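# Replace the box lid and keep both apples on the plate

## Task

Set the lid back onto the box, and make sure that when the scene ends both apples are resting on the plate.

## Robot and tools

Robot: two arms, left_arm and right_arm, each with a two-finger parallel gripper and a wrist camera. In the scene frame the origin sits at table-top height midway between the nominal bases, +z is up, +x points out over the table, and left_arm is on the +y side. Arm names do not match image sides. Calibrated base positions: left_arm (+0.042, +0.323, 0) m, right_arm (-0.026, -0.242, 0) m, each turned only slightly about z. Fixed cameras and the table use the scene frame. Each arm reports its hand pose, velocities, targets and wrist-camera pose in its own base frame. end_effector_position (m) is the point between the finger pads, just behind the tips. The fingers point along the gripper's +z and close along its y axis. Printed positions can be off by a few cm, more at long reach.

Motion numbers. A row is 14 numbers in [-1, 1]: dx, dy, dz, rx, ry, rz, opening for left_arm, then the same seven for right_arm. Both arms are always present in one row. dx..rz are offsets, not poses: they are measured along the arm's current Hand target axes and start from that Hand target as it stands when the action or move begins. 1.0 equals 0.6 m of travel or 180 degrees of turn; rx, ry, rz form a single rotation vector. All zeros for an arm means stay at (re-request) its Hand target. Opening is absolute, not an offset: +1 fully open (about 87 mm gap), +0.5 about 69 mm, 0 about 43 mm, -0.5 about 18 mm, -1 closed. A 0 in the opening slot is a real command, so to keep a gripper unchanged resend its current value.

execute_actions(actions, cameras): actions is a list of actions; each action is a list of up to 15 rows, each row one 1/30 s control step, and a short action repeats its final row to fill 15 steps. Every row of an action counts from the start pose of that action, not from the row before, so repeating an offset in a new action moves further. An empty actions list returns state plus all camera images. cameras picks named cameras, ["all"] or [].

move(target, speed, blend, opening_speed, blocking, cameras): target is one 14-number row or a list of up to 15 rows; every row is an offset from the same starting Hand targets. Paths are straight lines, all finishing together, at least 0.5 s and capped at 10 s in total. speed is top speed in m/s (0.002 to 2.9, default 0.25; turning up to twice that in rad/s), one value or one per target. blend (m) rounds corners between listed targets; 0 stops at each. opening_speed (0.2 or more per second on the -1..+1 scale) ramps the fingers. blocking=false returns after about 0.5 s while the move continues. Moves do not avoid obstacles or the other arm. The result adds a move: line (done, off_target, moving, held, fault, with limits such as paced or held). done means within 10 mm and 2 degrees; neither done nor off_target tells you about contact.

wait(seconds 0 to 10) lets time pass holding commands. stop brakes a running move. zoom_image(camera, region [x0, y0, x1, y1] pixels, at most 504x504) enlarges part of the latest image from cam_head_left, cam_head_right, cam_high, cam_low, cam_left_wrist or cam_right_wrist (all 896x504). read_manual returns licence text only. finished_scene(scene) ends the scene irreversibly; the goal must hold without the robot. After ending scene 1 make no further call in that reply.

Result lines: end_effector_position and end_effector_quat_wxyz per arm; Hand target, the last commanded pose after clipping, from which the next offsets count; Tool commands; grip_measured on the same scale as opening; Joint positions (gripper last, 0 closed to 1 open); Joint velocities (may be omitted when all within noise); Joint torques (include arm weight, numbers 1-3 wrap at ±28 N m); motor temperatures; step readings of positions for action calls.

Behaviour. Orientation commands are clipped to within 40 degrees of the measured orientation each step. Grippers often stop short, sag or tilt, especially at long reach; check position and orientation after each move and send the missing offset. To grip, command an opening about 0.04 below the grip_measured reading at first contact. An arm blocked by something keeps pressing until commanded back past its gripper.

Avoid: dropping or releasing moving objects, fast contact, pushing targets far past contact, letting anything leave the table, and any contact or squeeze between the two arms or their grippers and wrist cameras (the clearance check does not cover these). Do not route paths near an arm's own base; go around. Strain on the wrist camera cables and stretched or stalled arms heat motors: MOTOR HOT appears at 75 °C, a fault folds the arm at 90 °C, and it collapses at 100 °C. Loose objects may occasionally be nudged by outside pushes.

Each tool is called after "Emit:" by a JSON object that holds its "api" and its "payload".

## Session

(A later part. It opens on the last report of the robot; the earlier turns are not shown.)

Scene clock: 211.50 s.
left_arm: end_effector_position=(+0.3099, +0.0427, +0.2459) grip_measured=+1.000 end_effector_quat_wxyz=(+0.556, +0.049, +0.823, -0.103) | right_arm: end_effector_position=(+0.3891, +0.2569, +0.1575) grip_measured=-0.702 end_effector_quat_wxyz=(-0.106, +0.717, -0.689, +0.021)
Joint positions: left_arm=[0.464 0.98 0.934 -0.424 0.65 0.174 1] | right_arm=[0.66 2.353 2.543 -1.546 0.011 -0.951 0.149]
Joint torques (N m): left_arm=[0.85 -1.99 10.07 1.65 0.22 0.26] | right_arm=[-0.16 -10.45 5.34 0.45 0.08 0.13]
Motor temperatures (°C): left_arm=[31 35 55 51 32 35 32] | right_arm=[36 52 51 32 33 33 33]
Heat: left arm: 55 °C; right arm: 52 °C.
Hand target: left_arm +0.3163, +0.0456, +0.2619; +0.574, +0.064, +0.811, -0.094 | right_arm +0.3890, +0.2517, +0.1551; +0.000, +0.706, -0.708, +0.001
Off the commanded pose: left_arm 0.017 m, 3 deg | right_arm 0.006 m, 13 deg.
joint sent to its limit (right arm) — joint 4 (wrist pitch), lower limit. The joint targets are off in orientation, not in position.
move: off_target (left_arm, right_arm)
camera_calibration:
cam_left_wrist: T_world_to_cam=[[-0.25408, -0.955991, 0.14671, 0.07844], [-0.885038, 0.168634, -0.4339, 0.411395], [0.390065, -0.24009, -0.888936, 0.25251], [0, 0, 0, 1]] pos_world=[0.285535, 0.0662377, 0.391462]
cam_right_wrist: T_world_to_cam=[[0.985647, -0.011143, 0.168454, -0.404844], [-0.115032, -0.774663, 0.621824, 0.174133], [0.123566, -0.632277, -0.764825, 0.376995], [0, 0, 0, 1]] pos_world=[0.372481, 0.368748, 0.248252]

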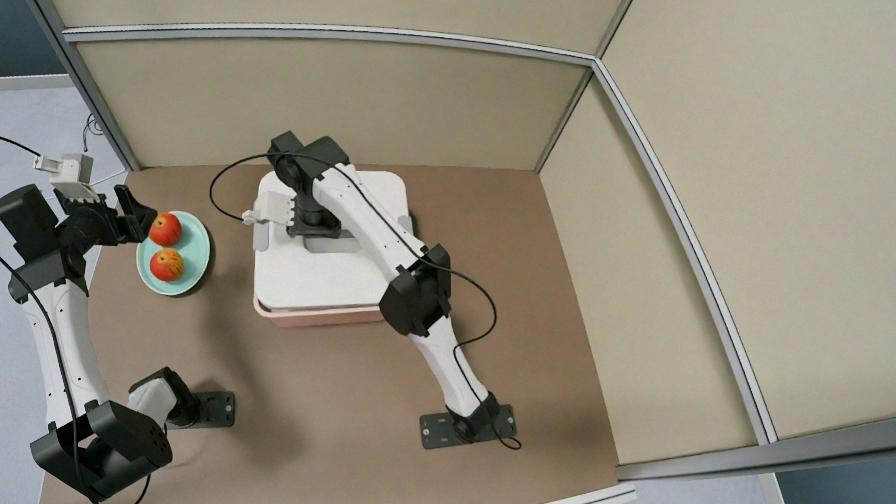

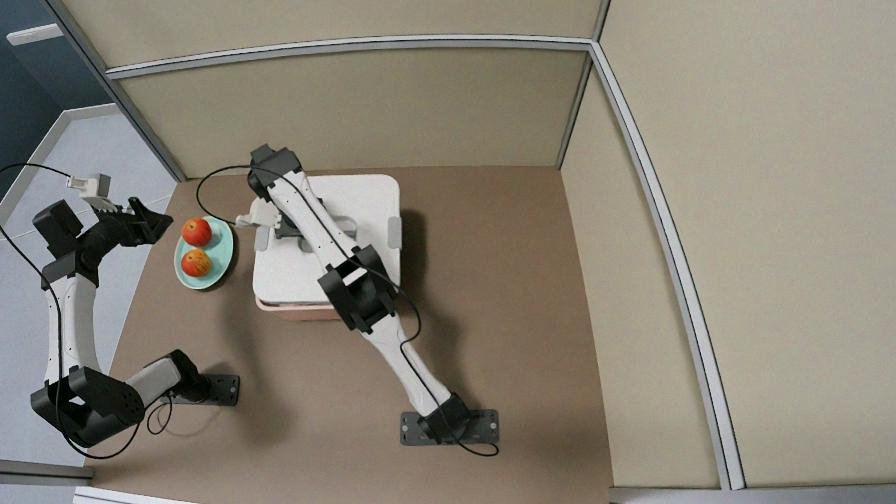

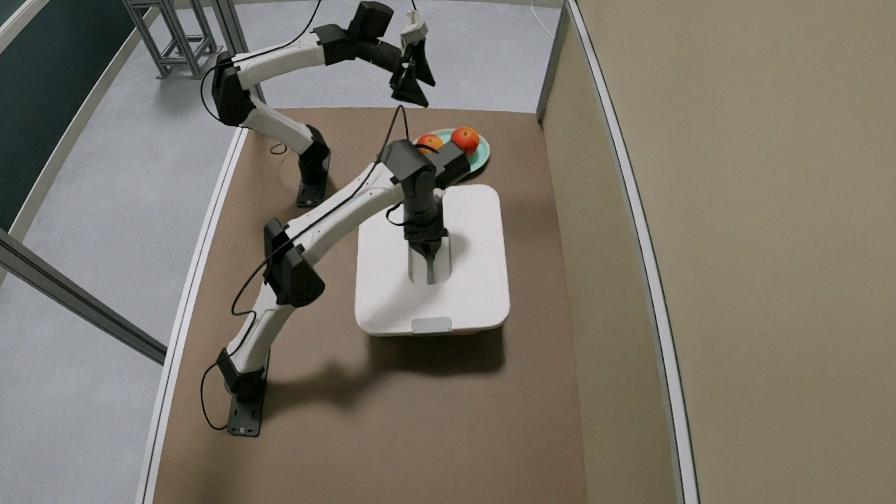

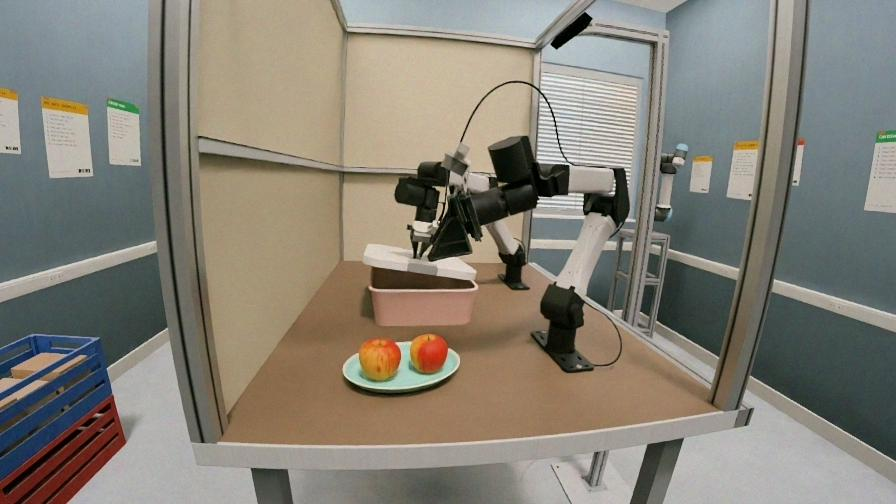

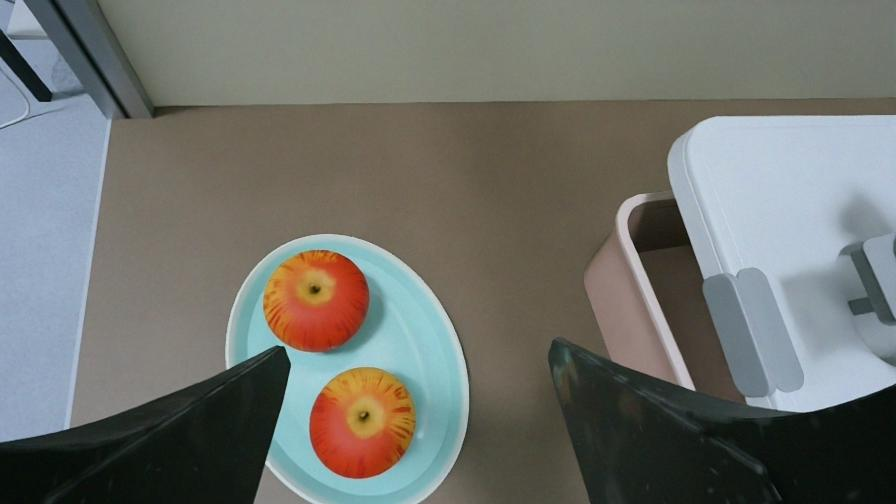

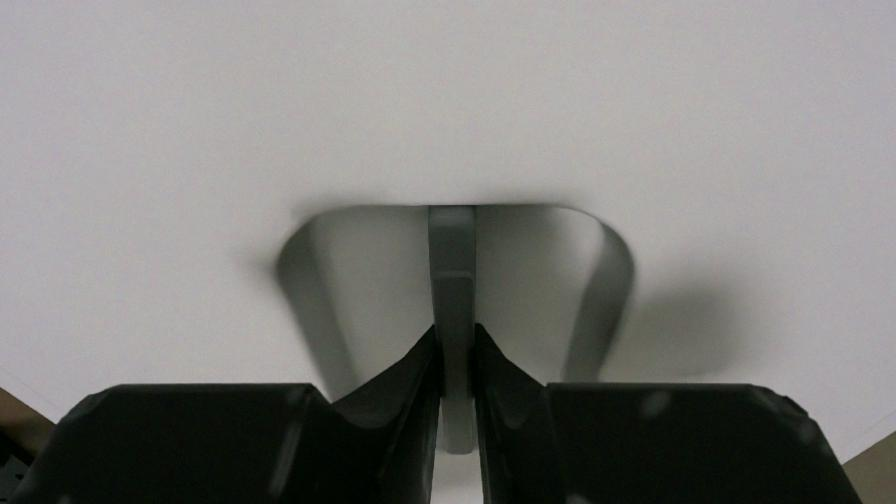

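Emit:
{"api": "move", "payload": {"target": [[0,0,0,0,0,0,1,-0.017,0.017,0.02,0,0,0,-1],[0,0,0,0,0,0,1,-0.017,0.017,0.06,0,0,0,-1]], "speed": 0.1, "cameras": ["all"]}}

Emit:
{"api": "zoom_image", "payload": {"camera": "cam_low", "region": [340, 200, 520, 340]}}

Emit:
{"api": "zoom_image", "payload": {"camera": "cam_high", "region": [320, 150, 530, 360]}}

Scene clock: 320.10 s.
left_arm: end_effector_position=(+0.3099, +0.0427, +0.2459) grip_measured=+1.000 end_effector_quat_wxyz=(+0.556, +0.049, +0.823, -0.103) | right_arm: end_effector_position=(+0.3791, +0.2619, +0.1235) grip_measured=-0.703 end_effector_quat_wxyz=(-0.060, +0.712, -0.699, +0.006)
Joint positions: left_arm=[0.464 0.98 0.934 -0.424 0.65 0.174 1] | right_arm=[0.676 2.416 2.522 -1.556 -0.001 -0.914 0.149]
Joint torques (N m): left_arm=[0.9 -1.95 10.06 1.63 0.21 0.27] | right_arm=[0.79 -10.29 5.5 0.4 0.14 0.12]
Motor temperatures (°C): left_arm=[31 34 56 51 32 34 31] | right_arm=[35 59 48 31 33 33 34]
Heat: left arm: 56 °C; right arm: 59 °C.
Hand target: left_arm +0.3163, +0.0456, +0.2619; +0.574, +0.064, +0.811, -0.094 | right_arm +0.3788, +0.2619, +0.1191; +0.000, +0.706, -0.708, +0.001
Off the commanded pose: left_arm 0.017 m, 3 deg | right_arm 0.004 m, 7 deg.
joint read past its limit (right arm) — joint 4 (wrist pitch), lower limit.
joint sent to its limit (right arm) — joint 4 (wrist pitch), lower limit. The joint targets are off in orientation, not in position.
move: off_target (left_arm, right_arm)
camera_calibration:
cam_left_wrist: T_world_to_cam=[[-0.25408, -0.955991, 0.14671, 0.07844], [-0.885038, 0.168634, -0.4339, 0.411395], [0.390065, -0.24009, -0.888936, 0.25251], [0, 0, 0, 1]] pos_world=[0.285535, 0.0662377, 0.391462]
cam_right_wrist: T_world_to_cam=[[0.996084, -0.0249131, 0.0848261, -0.37933], [-0.0751069, -0.744604, 0.663268, 0.169876], [0.0466378, -0.667042, -0.743559, 0.39101], [0, 0, 0, 1]] pos_world=[0.372368, 0.37786, 0.210243]

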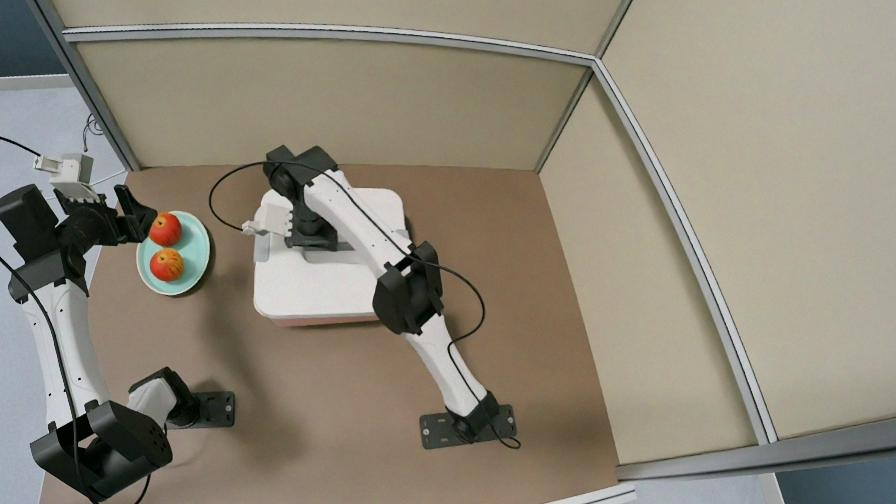

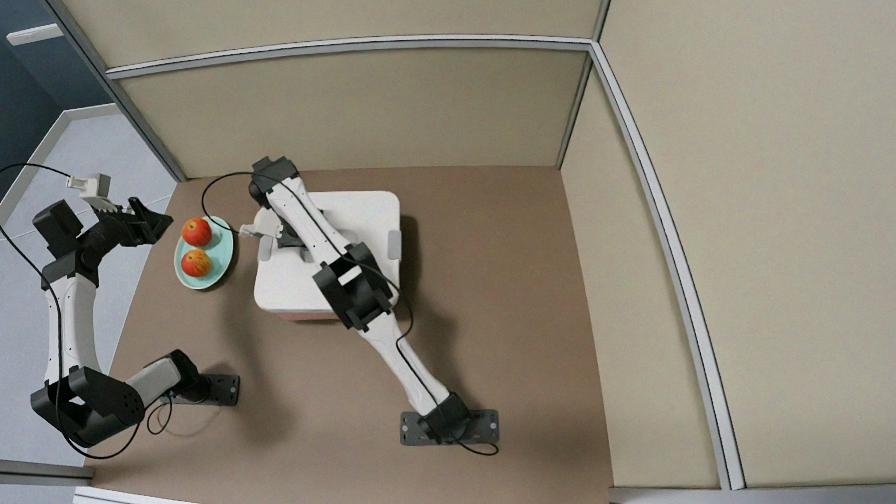

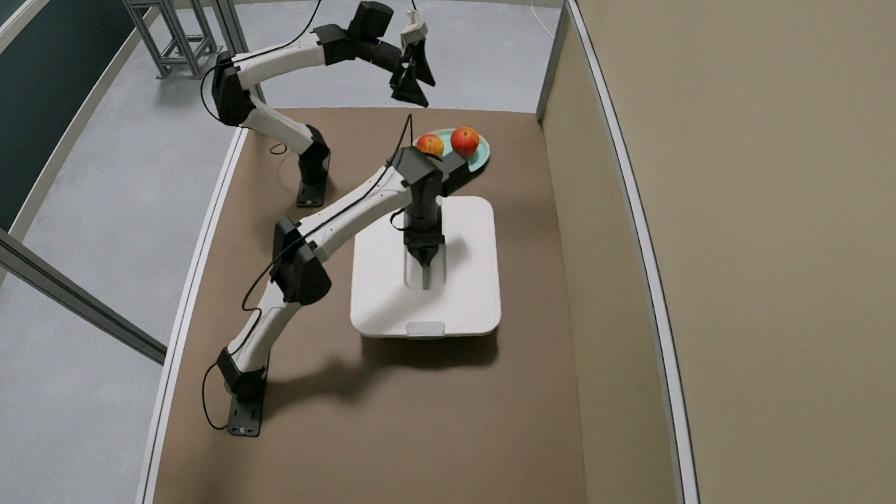

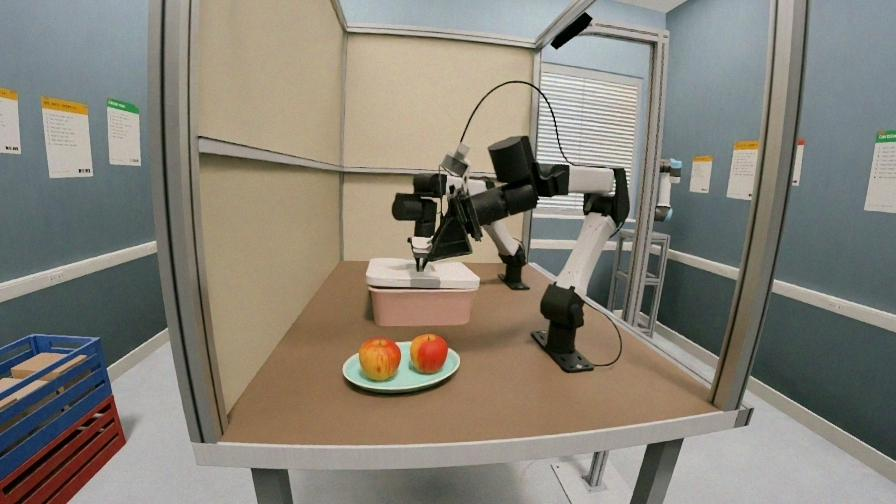

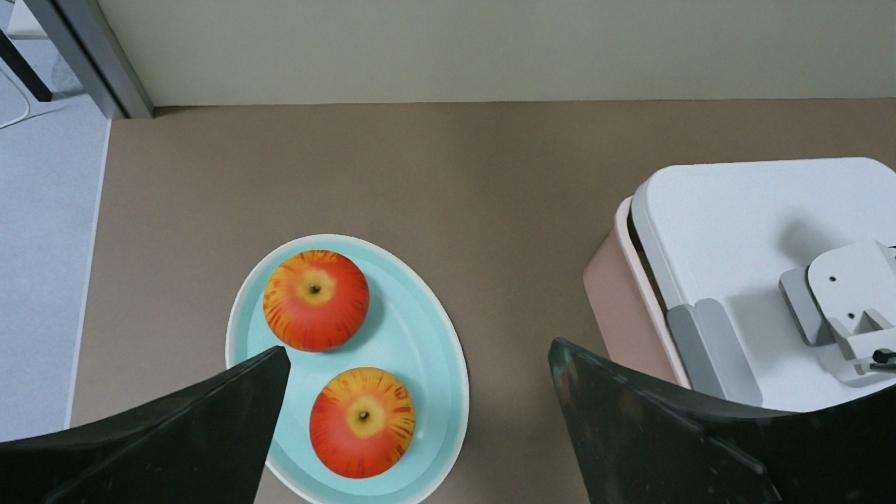

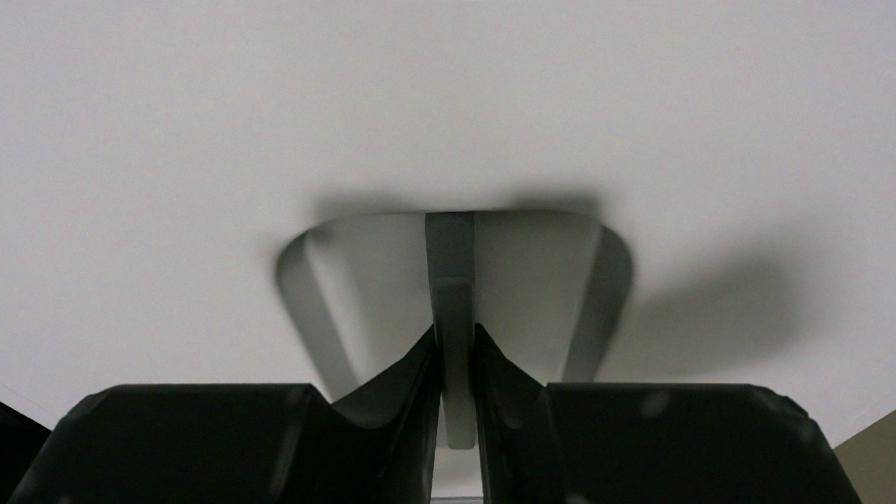

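Scaled by 2.800.

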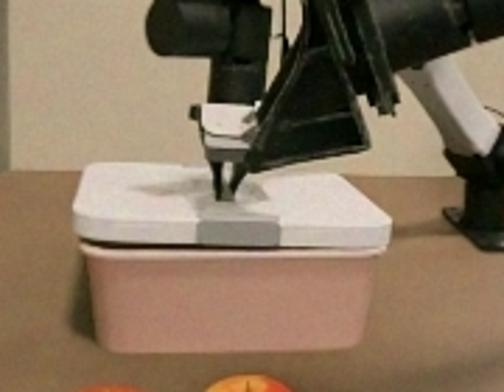

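Scaled by 2.400.

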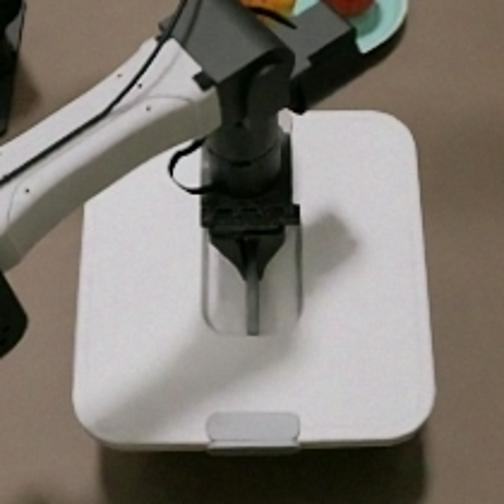

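Emit:
{"api": "move", "payload": {"target": [[0,0,0,0,0,0,1,-0.01,0.002,-0.01,0,0,0,-1],[0,0,0,0,0,0,1,-0.01,0.002,0.025,0,0,0,-1]], "speed": 0.1, "cameras": ["cam_low","cam_high","cam_left_wrist"]}}

Emit:
{"api": "zoom_image", "payload": {"camera": "cam_low", "region": [340, 200, 520, 340]}}

Emit:
{"api": "zoom_image", "payload": {"camera": "cam_left_wrist", "region": [540, 100, 896, 450]}}

Scene clock: 356.80 s.
left_arm: end_effector_position=(+0.3099, +0.0427, +0.2459) grip_measured=+1.000 end_effector_quat_wxyz=(+0.556, +0.049, +0.823, -0.103) | right_arm: end_effector_position=(+0.3771, +0.2650, +0.1172) grip_measured=-0.699 end_effector_quat_wxyz=(-0.054, +0.712, -0.701, +0.005)
Joint positions: left_arm=[0.464 0.98 0.934 -0.424 0.65 0.174 1] | right_arm=[0.683 2.432 2.525 -1.557 -0.002 -0.903 0.151]
Joint torques (N m): left_arm=[0.88 -1.94 10.04 1.63 0.22 0.28] | right_arm=[1.01 -8.29 6.71 0.39 0.11 0.15]
Motor temperatures (°C): left_arm=[30 34 56 51 32 34 31] | right_arm=[35 63 48 31 33 33 34]
Heat: left arm: 56 °C; right arm: 63 °C.
Hand target: left_arm +0.3163, +0.0456, +0.2619; +0.574, +0.064, +0.811, -0.094 | right_arm +0.3777, +0.2679, +0.1040; +0.000, +0.706, -0.708, +0.001
Off the commanded pose: left_arm 0.017 m, 3 deg | right_arm 0.013 m, 6 deg.
joint read past its limit (right arm) — joint 4 (wrist pitch), lower limit.
joint sent to its limit (right arm) — joint 4 (wrist pitch), lower limit. The joint targets are off in orientation, not in position.
move: off_target (left_arm, right_arm)
camera_calibration:
cam_left_wrist: T_world_to_cam=[[-0.25408, -0.955991, 0.14671, 0.07844], [-0.885038, 0.168634, -0.4339, 0.411395], [0.390065, -0.24009, -0.888936, 0.25251], [0, 0, 0, 1]] pos_world=[0.285535, 0.0662377, 0.391462]
Images, in order (width x height): cam_high 896x504, cam_low 896x504, cam_left_wrist 896x504.

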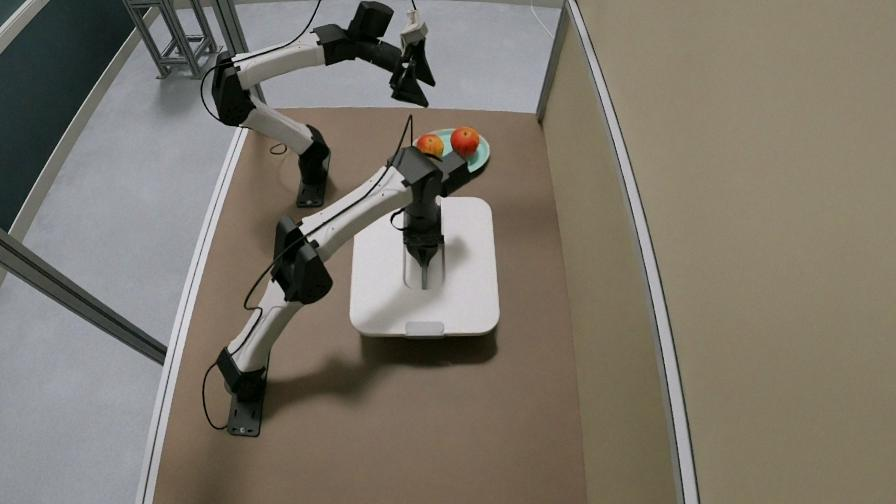

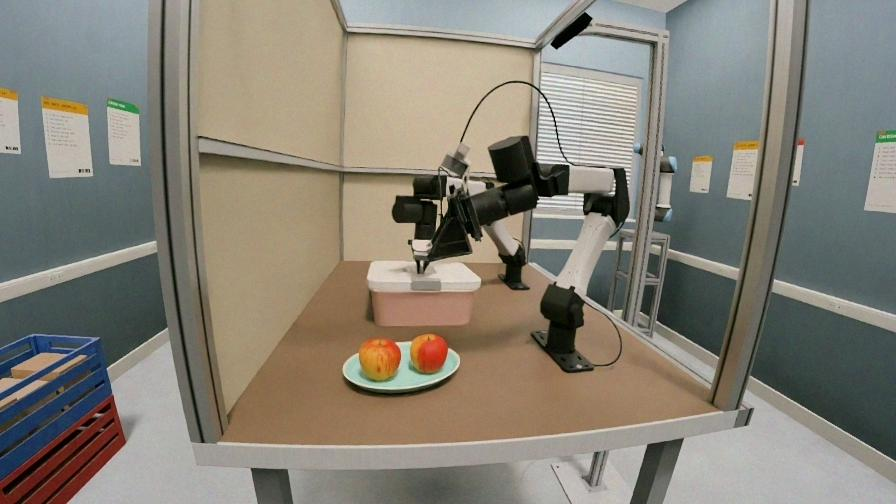

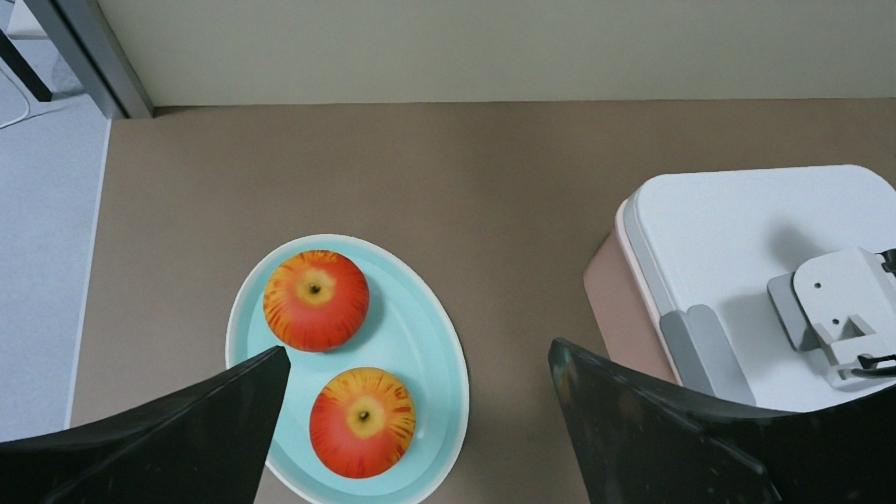

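Scaled by 2.800.

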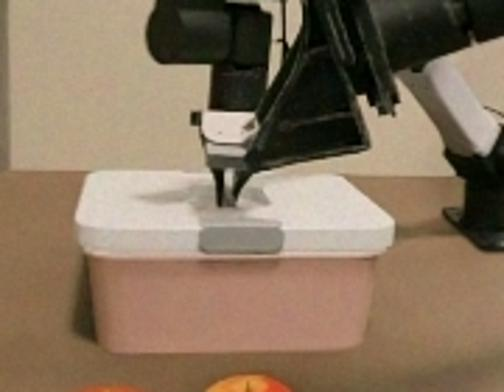

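Scaled by 1.416.

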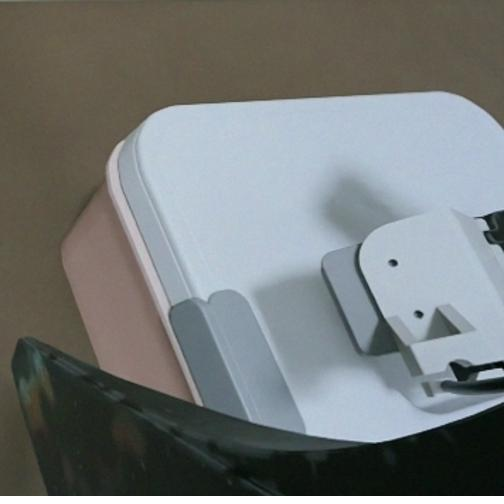

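Emit:
{"api": "move", "payload": {"target": [[0,0,0,0,0,0,1,-0.01,0,-0.033,0,0,0,-1],[0,0,0,0,0,0,1,-0.016,0,0.0,0,0,0,-1]], "speed": 0.1, "cameras": ["cam_low","cam_high","cam_left_wrist"]}}

Emit:
{"api": "zoom_image", "payload": {"camera": "cam_low", "region": [340, 200, 520, 340]}}

Emit:
{"api": "zoom_image", "payload": {"camera": "cam_left_wrist", "region": [540, 100, 896, 450]}}

Emit:
{"api": "zoom_image", "payload": {"camera": "cam_high", "region": [320, 150, 530, 360]}}

Scene clock: 375.50 s.
left_arm: end_effector_position=(+0.3099, +0.0427, +0.2459) grip_measured=+1.000 end_effector_quat_wxyz=(+0.556, +0.049, +0.823, -0.103) | right_arm: end_effector_position=(+0.3752, +0.2696, +0.1172) grip_measured=-0.699 end_effector_quat_wxyz=(-0.053, +0.712, -0.700, +0.004)
Joint positions: left_arm=[0.464 0.98 0.934 -0.424 0.65 0.174 1] | right_arm=[0.693 2.451 2.56 -1.575 -0.002 -0.895 0.151]
Joint torques (N m): left_arm=[0.88 -1.94 10.1 1.65 0.22 0.27] | right_arm=[1.5 -8.29 6.83 0.59 0.13 0.21]
Motor temperatures (°C): left_arm=[30 34 56 51 32 34 31] | right_arm=[35 60 48 31 33 33 34]
Heat: left arm: 56 °C; right arm: 60 °C.
Hand target: left_arm +0.3163, +0.0456, +0.2619; +0.574, +0.064, +0.811, -0.094 | right_arm +0.3776, +0.2776, +0.1040; +0.000, +0.706, -0.708, +0.001
Off the commanded pose: left_arm 0.017 m, 3 deg | right_arm 0.016 m, 6 deg.
joint read past its limit (right arm) — joint 4 (wrist pitch), lower limit.
joint sent to its limit (right arm) — joint 4 (wrist pitch), lower limit. The joint targets are off in orientation, not in position.
move: off_target (left_arm, right_arm)
camera_calibration:
cam_left_wrist: T_world_to_cam=[[-0.25408, -0.955991, 0.14671, 0.07844], [-0.885038, 0.168634, -0.4339, 0.411395], [0.390065, -0.24009, -0.888936, 0.25251], [0, 0, 0, 1]] pos_world=[0.285535, 0.0662377, 0.391462]
Images, in order (width x height): cam_high 896x504, cam_low 896x504, cam_left_wrist 896x504.

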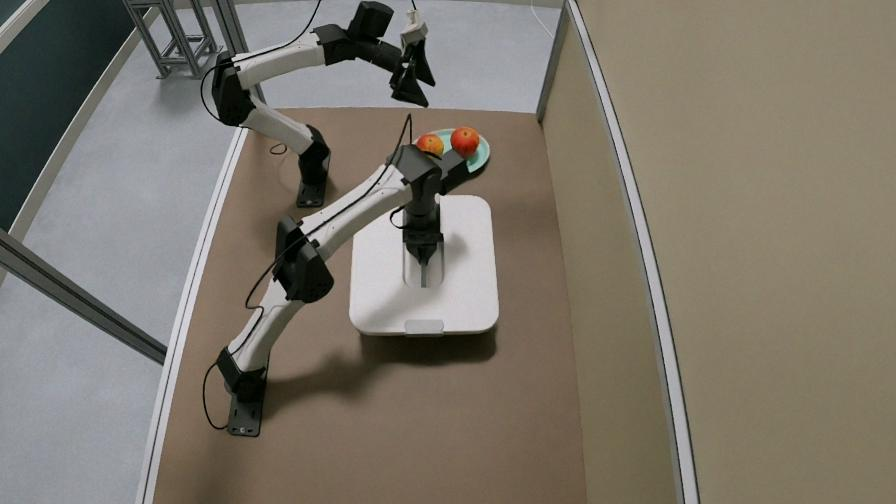

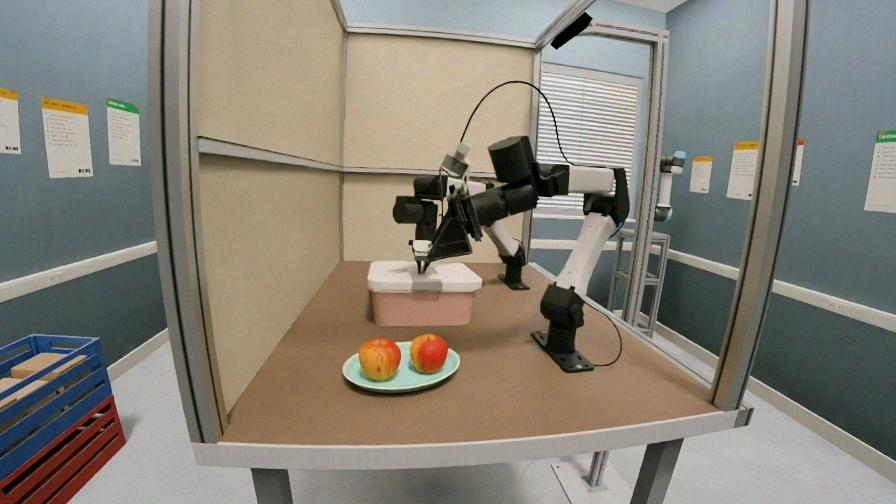

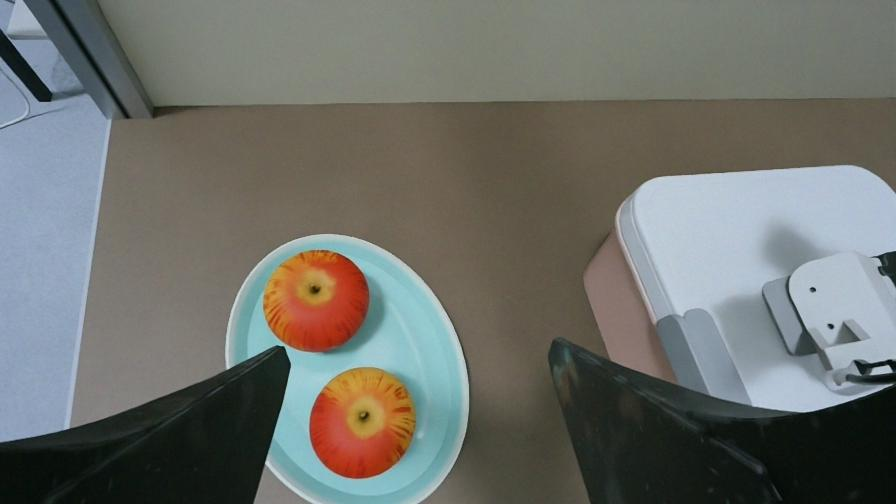

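Scaled by 2.800.

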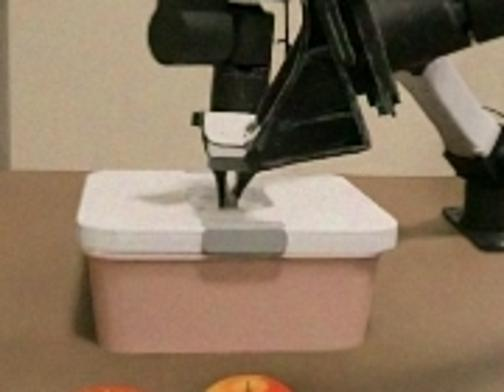

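Scaled by 1.416.

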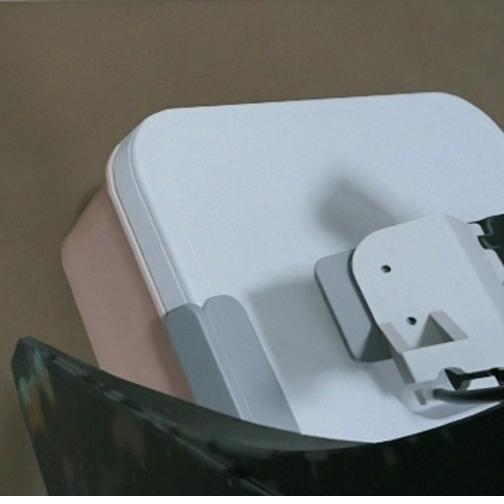

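Scaled by 2.400.

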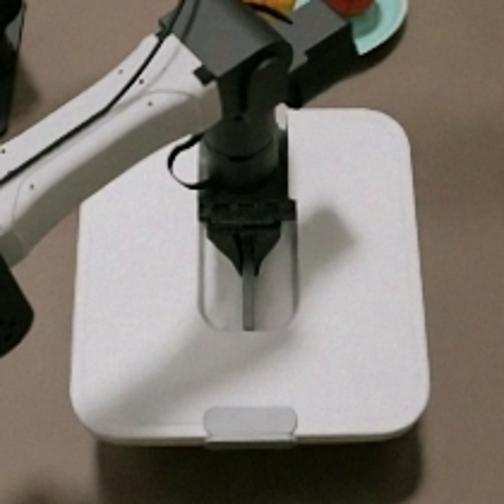

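Emit:
{"api": "move", "payload": {"target": [[0,0,0,0,0,0,1,-0.005,-0.007,-0.033,0,0,0,-1],[0,0,0,0,0,0,1,-0.007,-0.008,0.008,0,0,0,-1]], "speed": 0.1, "cameras": ["cam_low","cam_high","cam_left_wrist"]}}

Emit:
{"api": "zoom_image", "payload": {"camera": "cam_low", "region": [340, 200, 520, 340]}}

Emit:
{"api": "zoom_image", "payload": {"camera": "cam_left_wrist", "region": [540, 100, 896, 450]}}

Scene clock: 404.10 s.
left_arm: end_effector_position=(+0.3099, +0.0427, +0.2459) grip_measured=+1.000 end_effector_quat_wxyz=(+0.556, +0.049, +0.823, -0.103) | right_arm: end_effector_position=(+0.3771, +0.2743, +0.1083) grip_measured=-0.699 end_effector_quat_wxyz=(-0.048, +0.713, -0.699, +0.007)
Joint positions: left_arm=[0.464 0.98 0.934 -0.424 0.65 0.174 1] | right_arm=[0.7 2.49 2.595 -1.58 0.005 -0.891 0.15]
Joint torques (N m): left_arm=[0.9 -1.94 10.13 1.63 0.21 0.27] | right_arm=[0.83 -9.1 7.36 0.61 0.06 0.14]
Motor temperatures (°C): left_arm=[30 33 56 51 32 34 31] | right_arm=[35 58 48 31 33 33 34]
Heat: left arm: 56 °C; right arm: 58 °C.
Hand target: left_arm +0.3163, +0.0456, +0.2619; +0.574, +0.064, +0.811, -0.094 | right_arm +0.3825, +0.2817, +0.0993; +0.000, +0.706, -0.708, +0.001
Off the commanded pose: left_arm 0.017 m, 3 deg | right_arm 0.013 m, 6 deg.
joint read past its limit (right arm) — joint 4 (wrist pitch), lower limit.
joint sent to its limit (right arm) — joint 4 (wrist pitch), lower limit. The joint targets are off in orientation, not in position.
move: off_target (left_arm, right_arm)
camera_calibration:
cam_left_wrist: T_world_to_cam=[[-0.25408, -0.955991, 0.14671, 0.07844], [-0.885038, 0.168634, -0.4339, 0.411395], [0.390065, -0.24009, -0.888936, 0.25251], [0, 0, 0, 1]] pos_world=[0.285535, 0.0662377, 0.391462]
Images, in order (width x height): cam_high 896x504, cam_low 896x504, cam_left_wrist 896x504.

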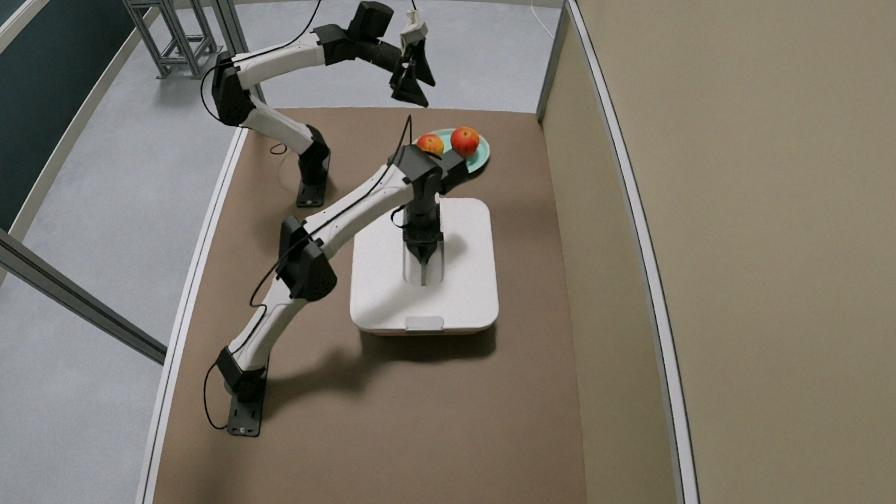

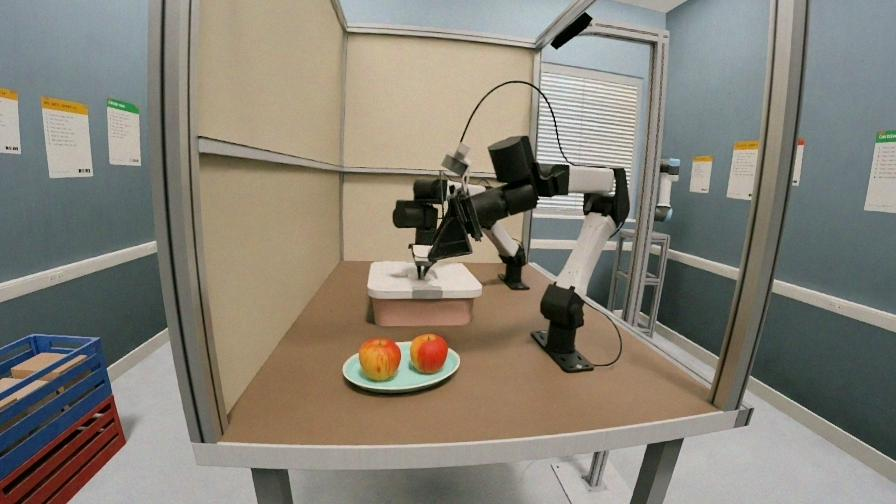

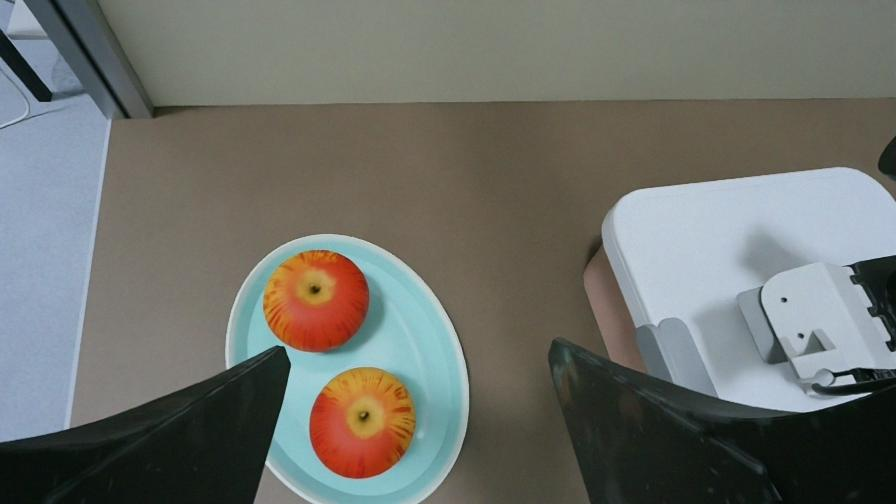

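Scaled by 2.800.

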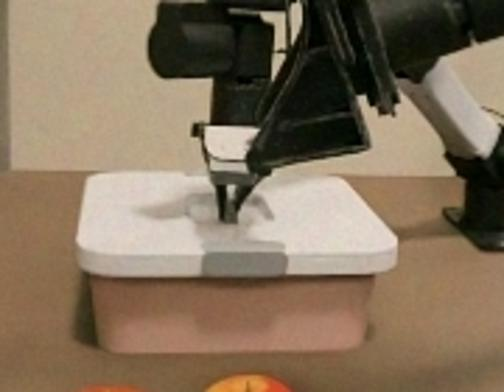

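Scaled by 1.416.

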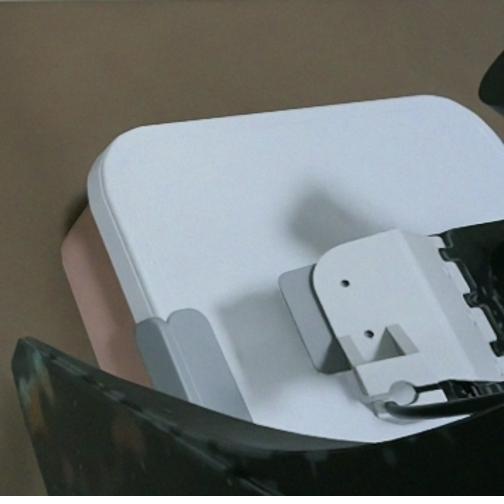

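Emit:
{"api": "move", "payload": {"target": [[0,0,0,0,0,0,1,0.035,0.004,0.0,0,0,0,-1],[0,0,0,0,0,0,1,0.035,0.004,0.025,0,0,0,-1]], "speed": 0.1, "cameras": ["cam_low","cam_high","cam_left_wrist"]}}

Emit:
{"api": "zoom_image", "payload": {"camera": "cam_low", "region": [340, 200, 520, 340]}}

Emit:
{"api": "zoom_image", "payload": {"camera": "cam_high", "region": [320, 150, 530, 360]}}

Scene clock: 415.90 s.
left_arm: end_effector_position=(+0.3099, +0.0427, +0.2459) grip_measured=+1.000 end_effector_quat_wxyz=(+0.556, +0.049, +0.823, -0.103) | right_arm: end_effector_position=(+0.3764, +0.2683, +0.1072) grip_measured=-0.699 end_effector_quat_wxyz=(-0.043, +0.711, -0.702, +0.006)
Joint positions: left_arm=[0.464 0.98 0.934 -0.424 0.65 0.174 1] | right_arm=[0.691 2.467 2.548 -1.565 0.004 -0.893 0.15]
Joint torques (N m): left_arm=[0.88 -1.91 10.14 1.65 0.22 0.26] | right_arm=[-1.1 -8.25 3.36 0.45 0 -0.06]
Motor temperatures (°C): left_arm=[30 33 57 51 32 34 31] | right_arm=[35 58 49 31 33 33 34]
Heat: left arm: 57 °C; right arm: 58 °C.
Hand target: left_arm +0.3163, +0.0456, +0.2619; +0.574, +0.064, +0.811, -0.094 | right_arm +0.3801, +0.2607, +0.0842; +0.000, +0.706, -0.708, +0.001
Off the commanded pose: left_arm 0.017 m, 3 deg | right_arm 0.024 m, 5 deg.
joint read past its limit (right arm) — joint 4 (wrist pitch), lower limit.
joint sent to its limit (right arm) — joint 4 (wrist pitch), lower limit. The joint targets still meet the commanded pose.
move: off_target (left_arm, right_arm)
camera_calibration:
cam_left_wrist: T_world_to_cam=[[-0.25408, -0.955991, 0.14671, 0.07844], [-0.885038, 0.168634, -0.4339, 0.411395], [0.390065, -0.24009, -0.888936, 0.25251], [0, 0, 0, 1]] pos_world=[0.285535, 0.0662377, 0.391462]
Images, in order (width x height): cam_high 896x504, cam_low 896x504, cam_left_wrist 896x504.

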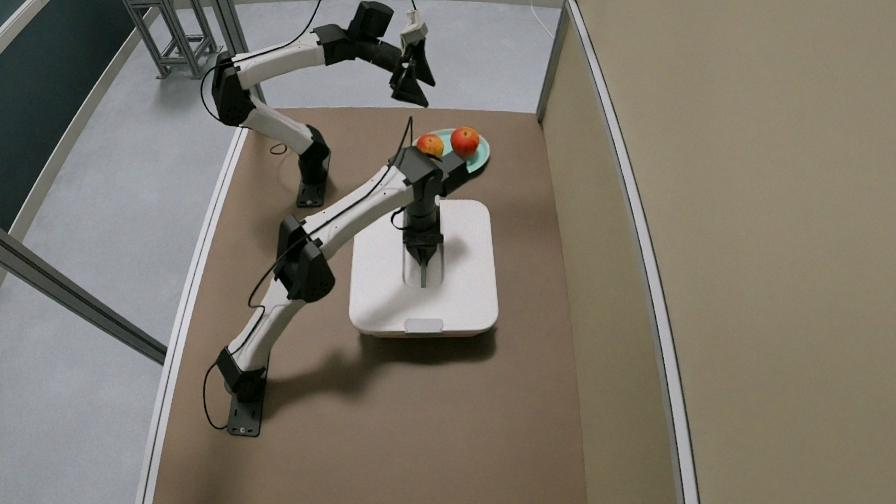

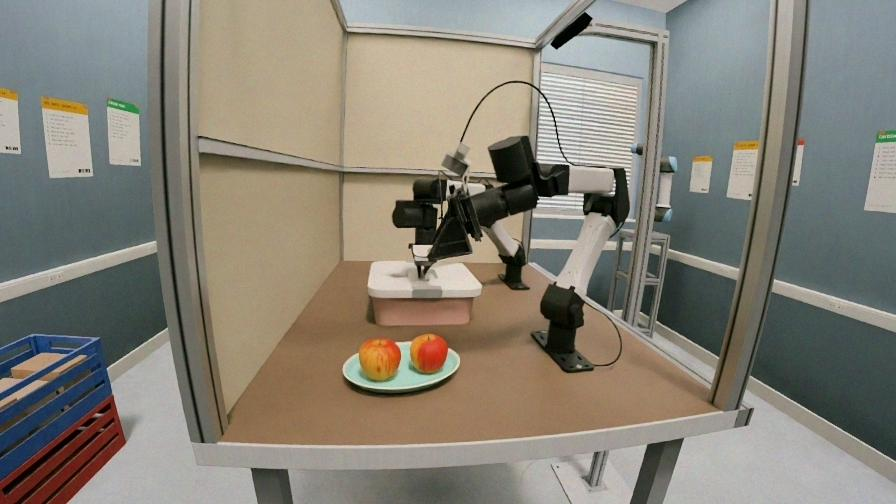

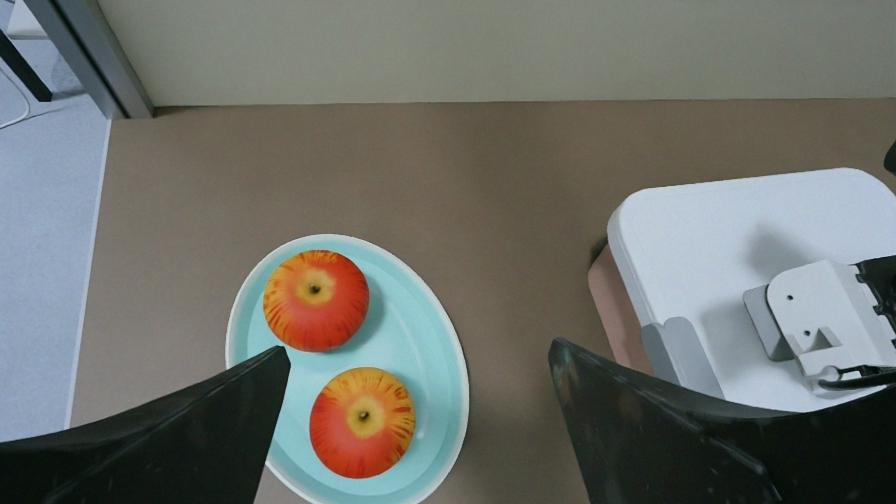

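Scaled by 2.800.

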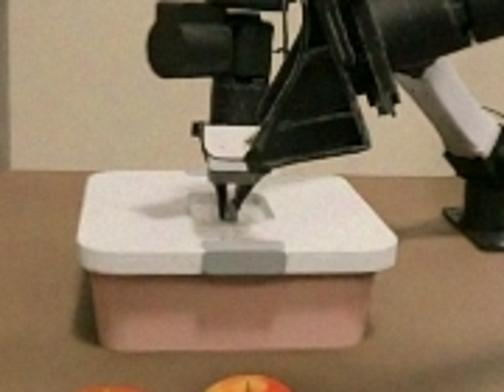

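Scaled by 2.400.

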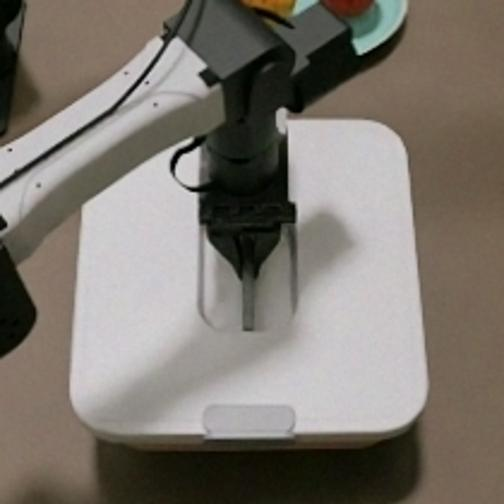

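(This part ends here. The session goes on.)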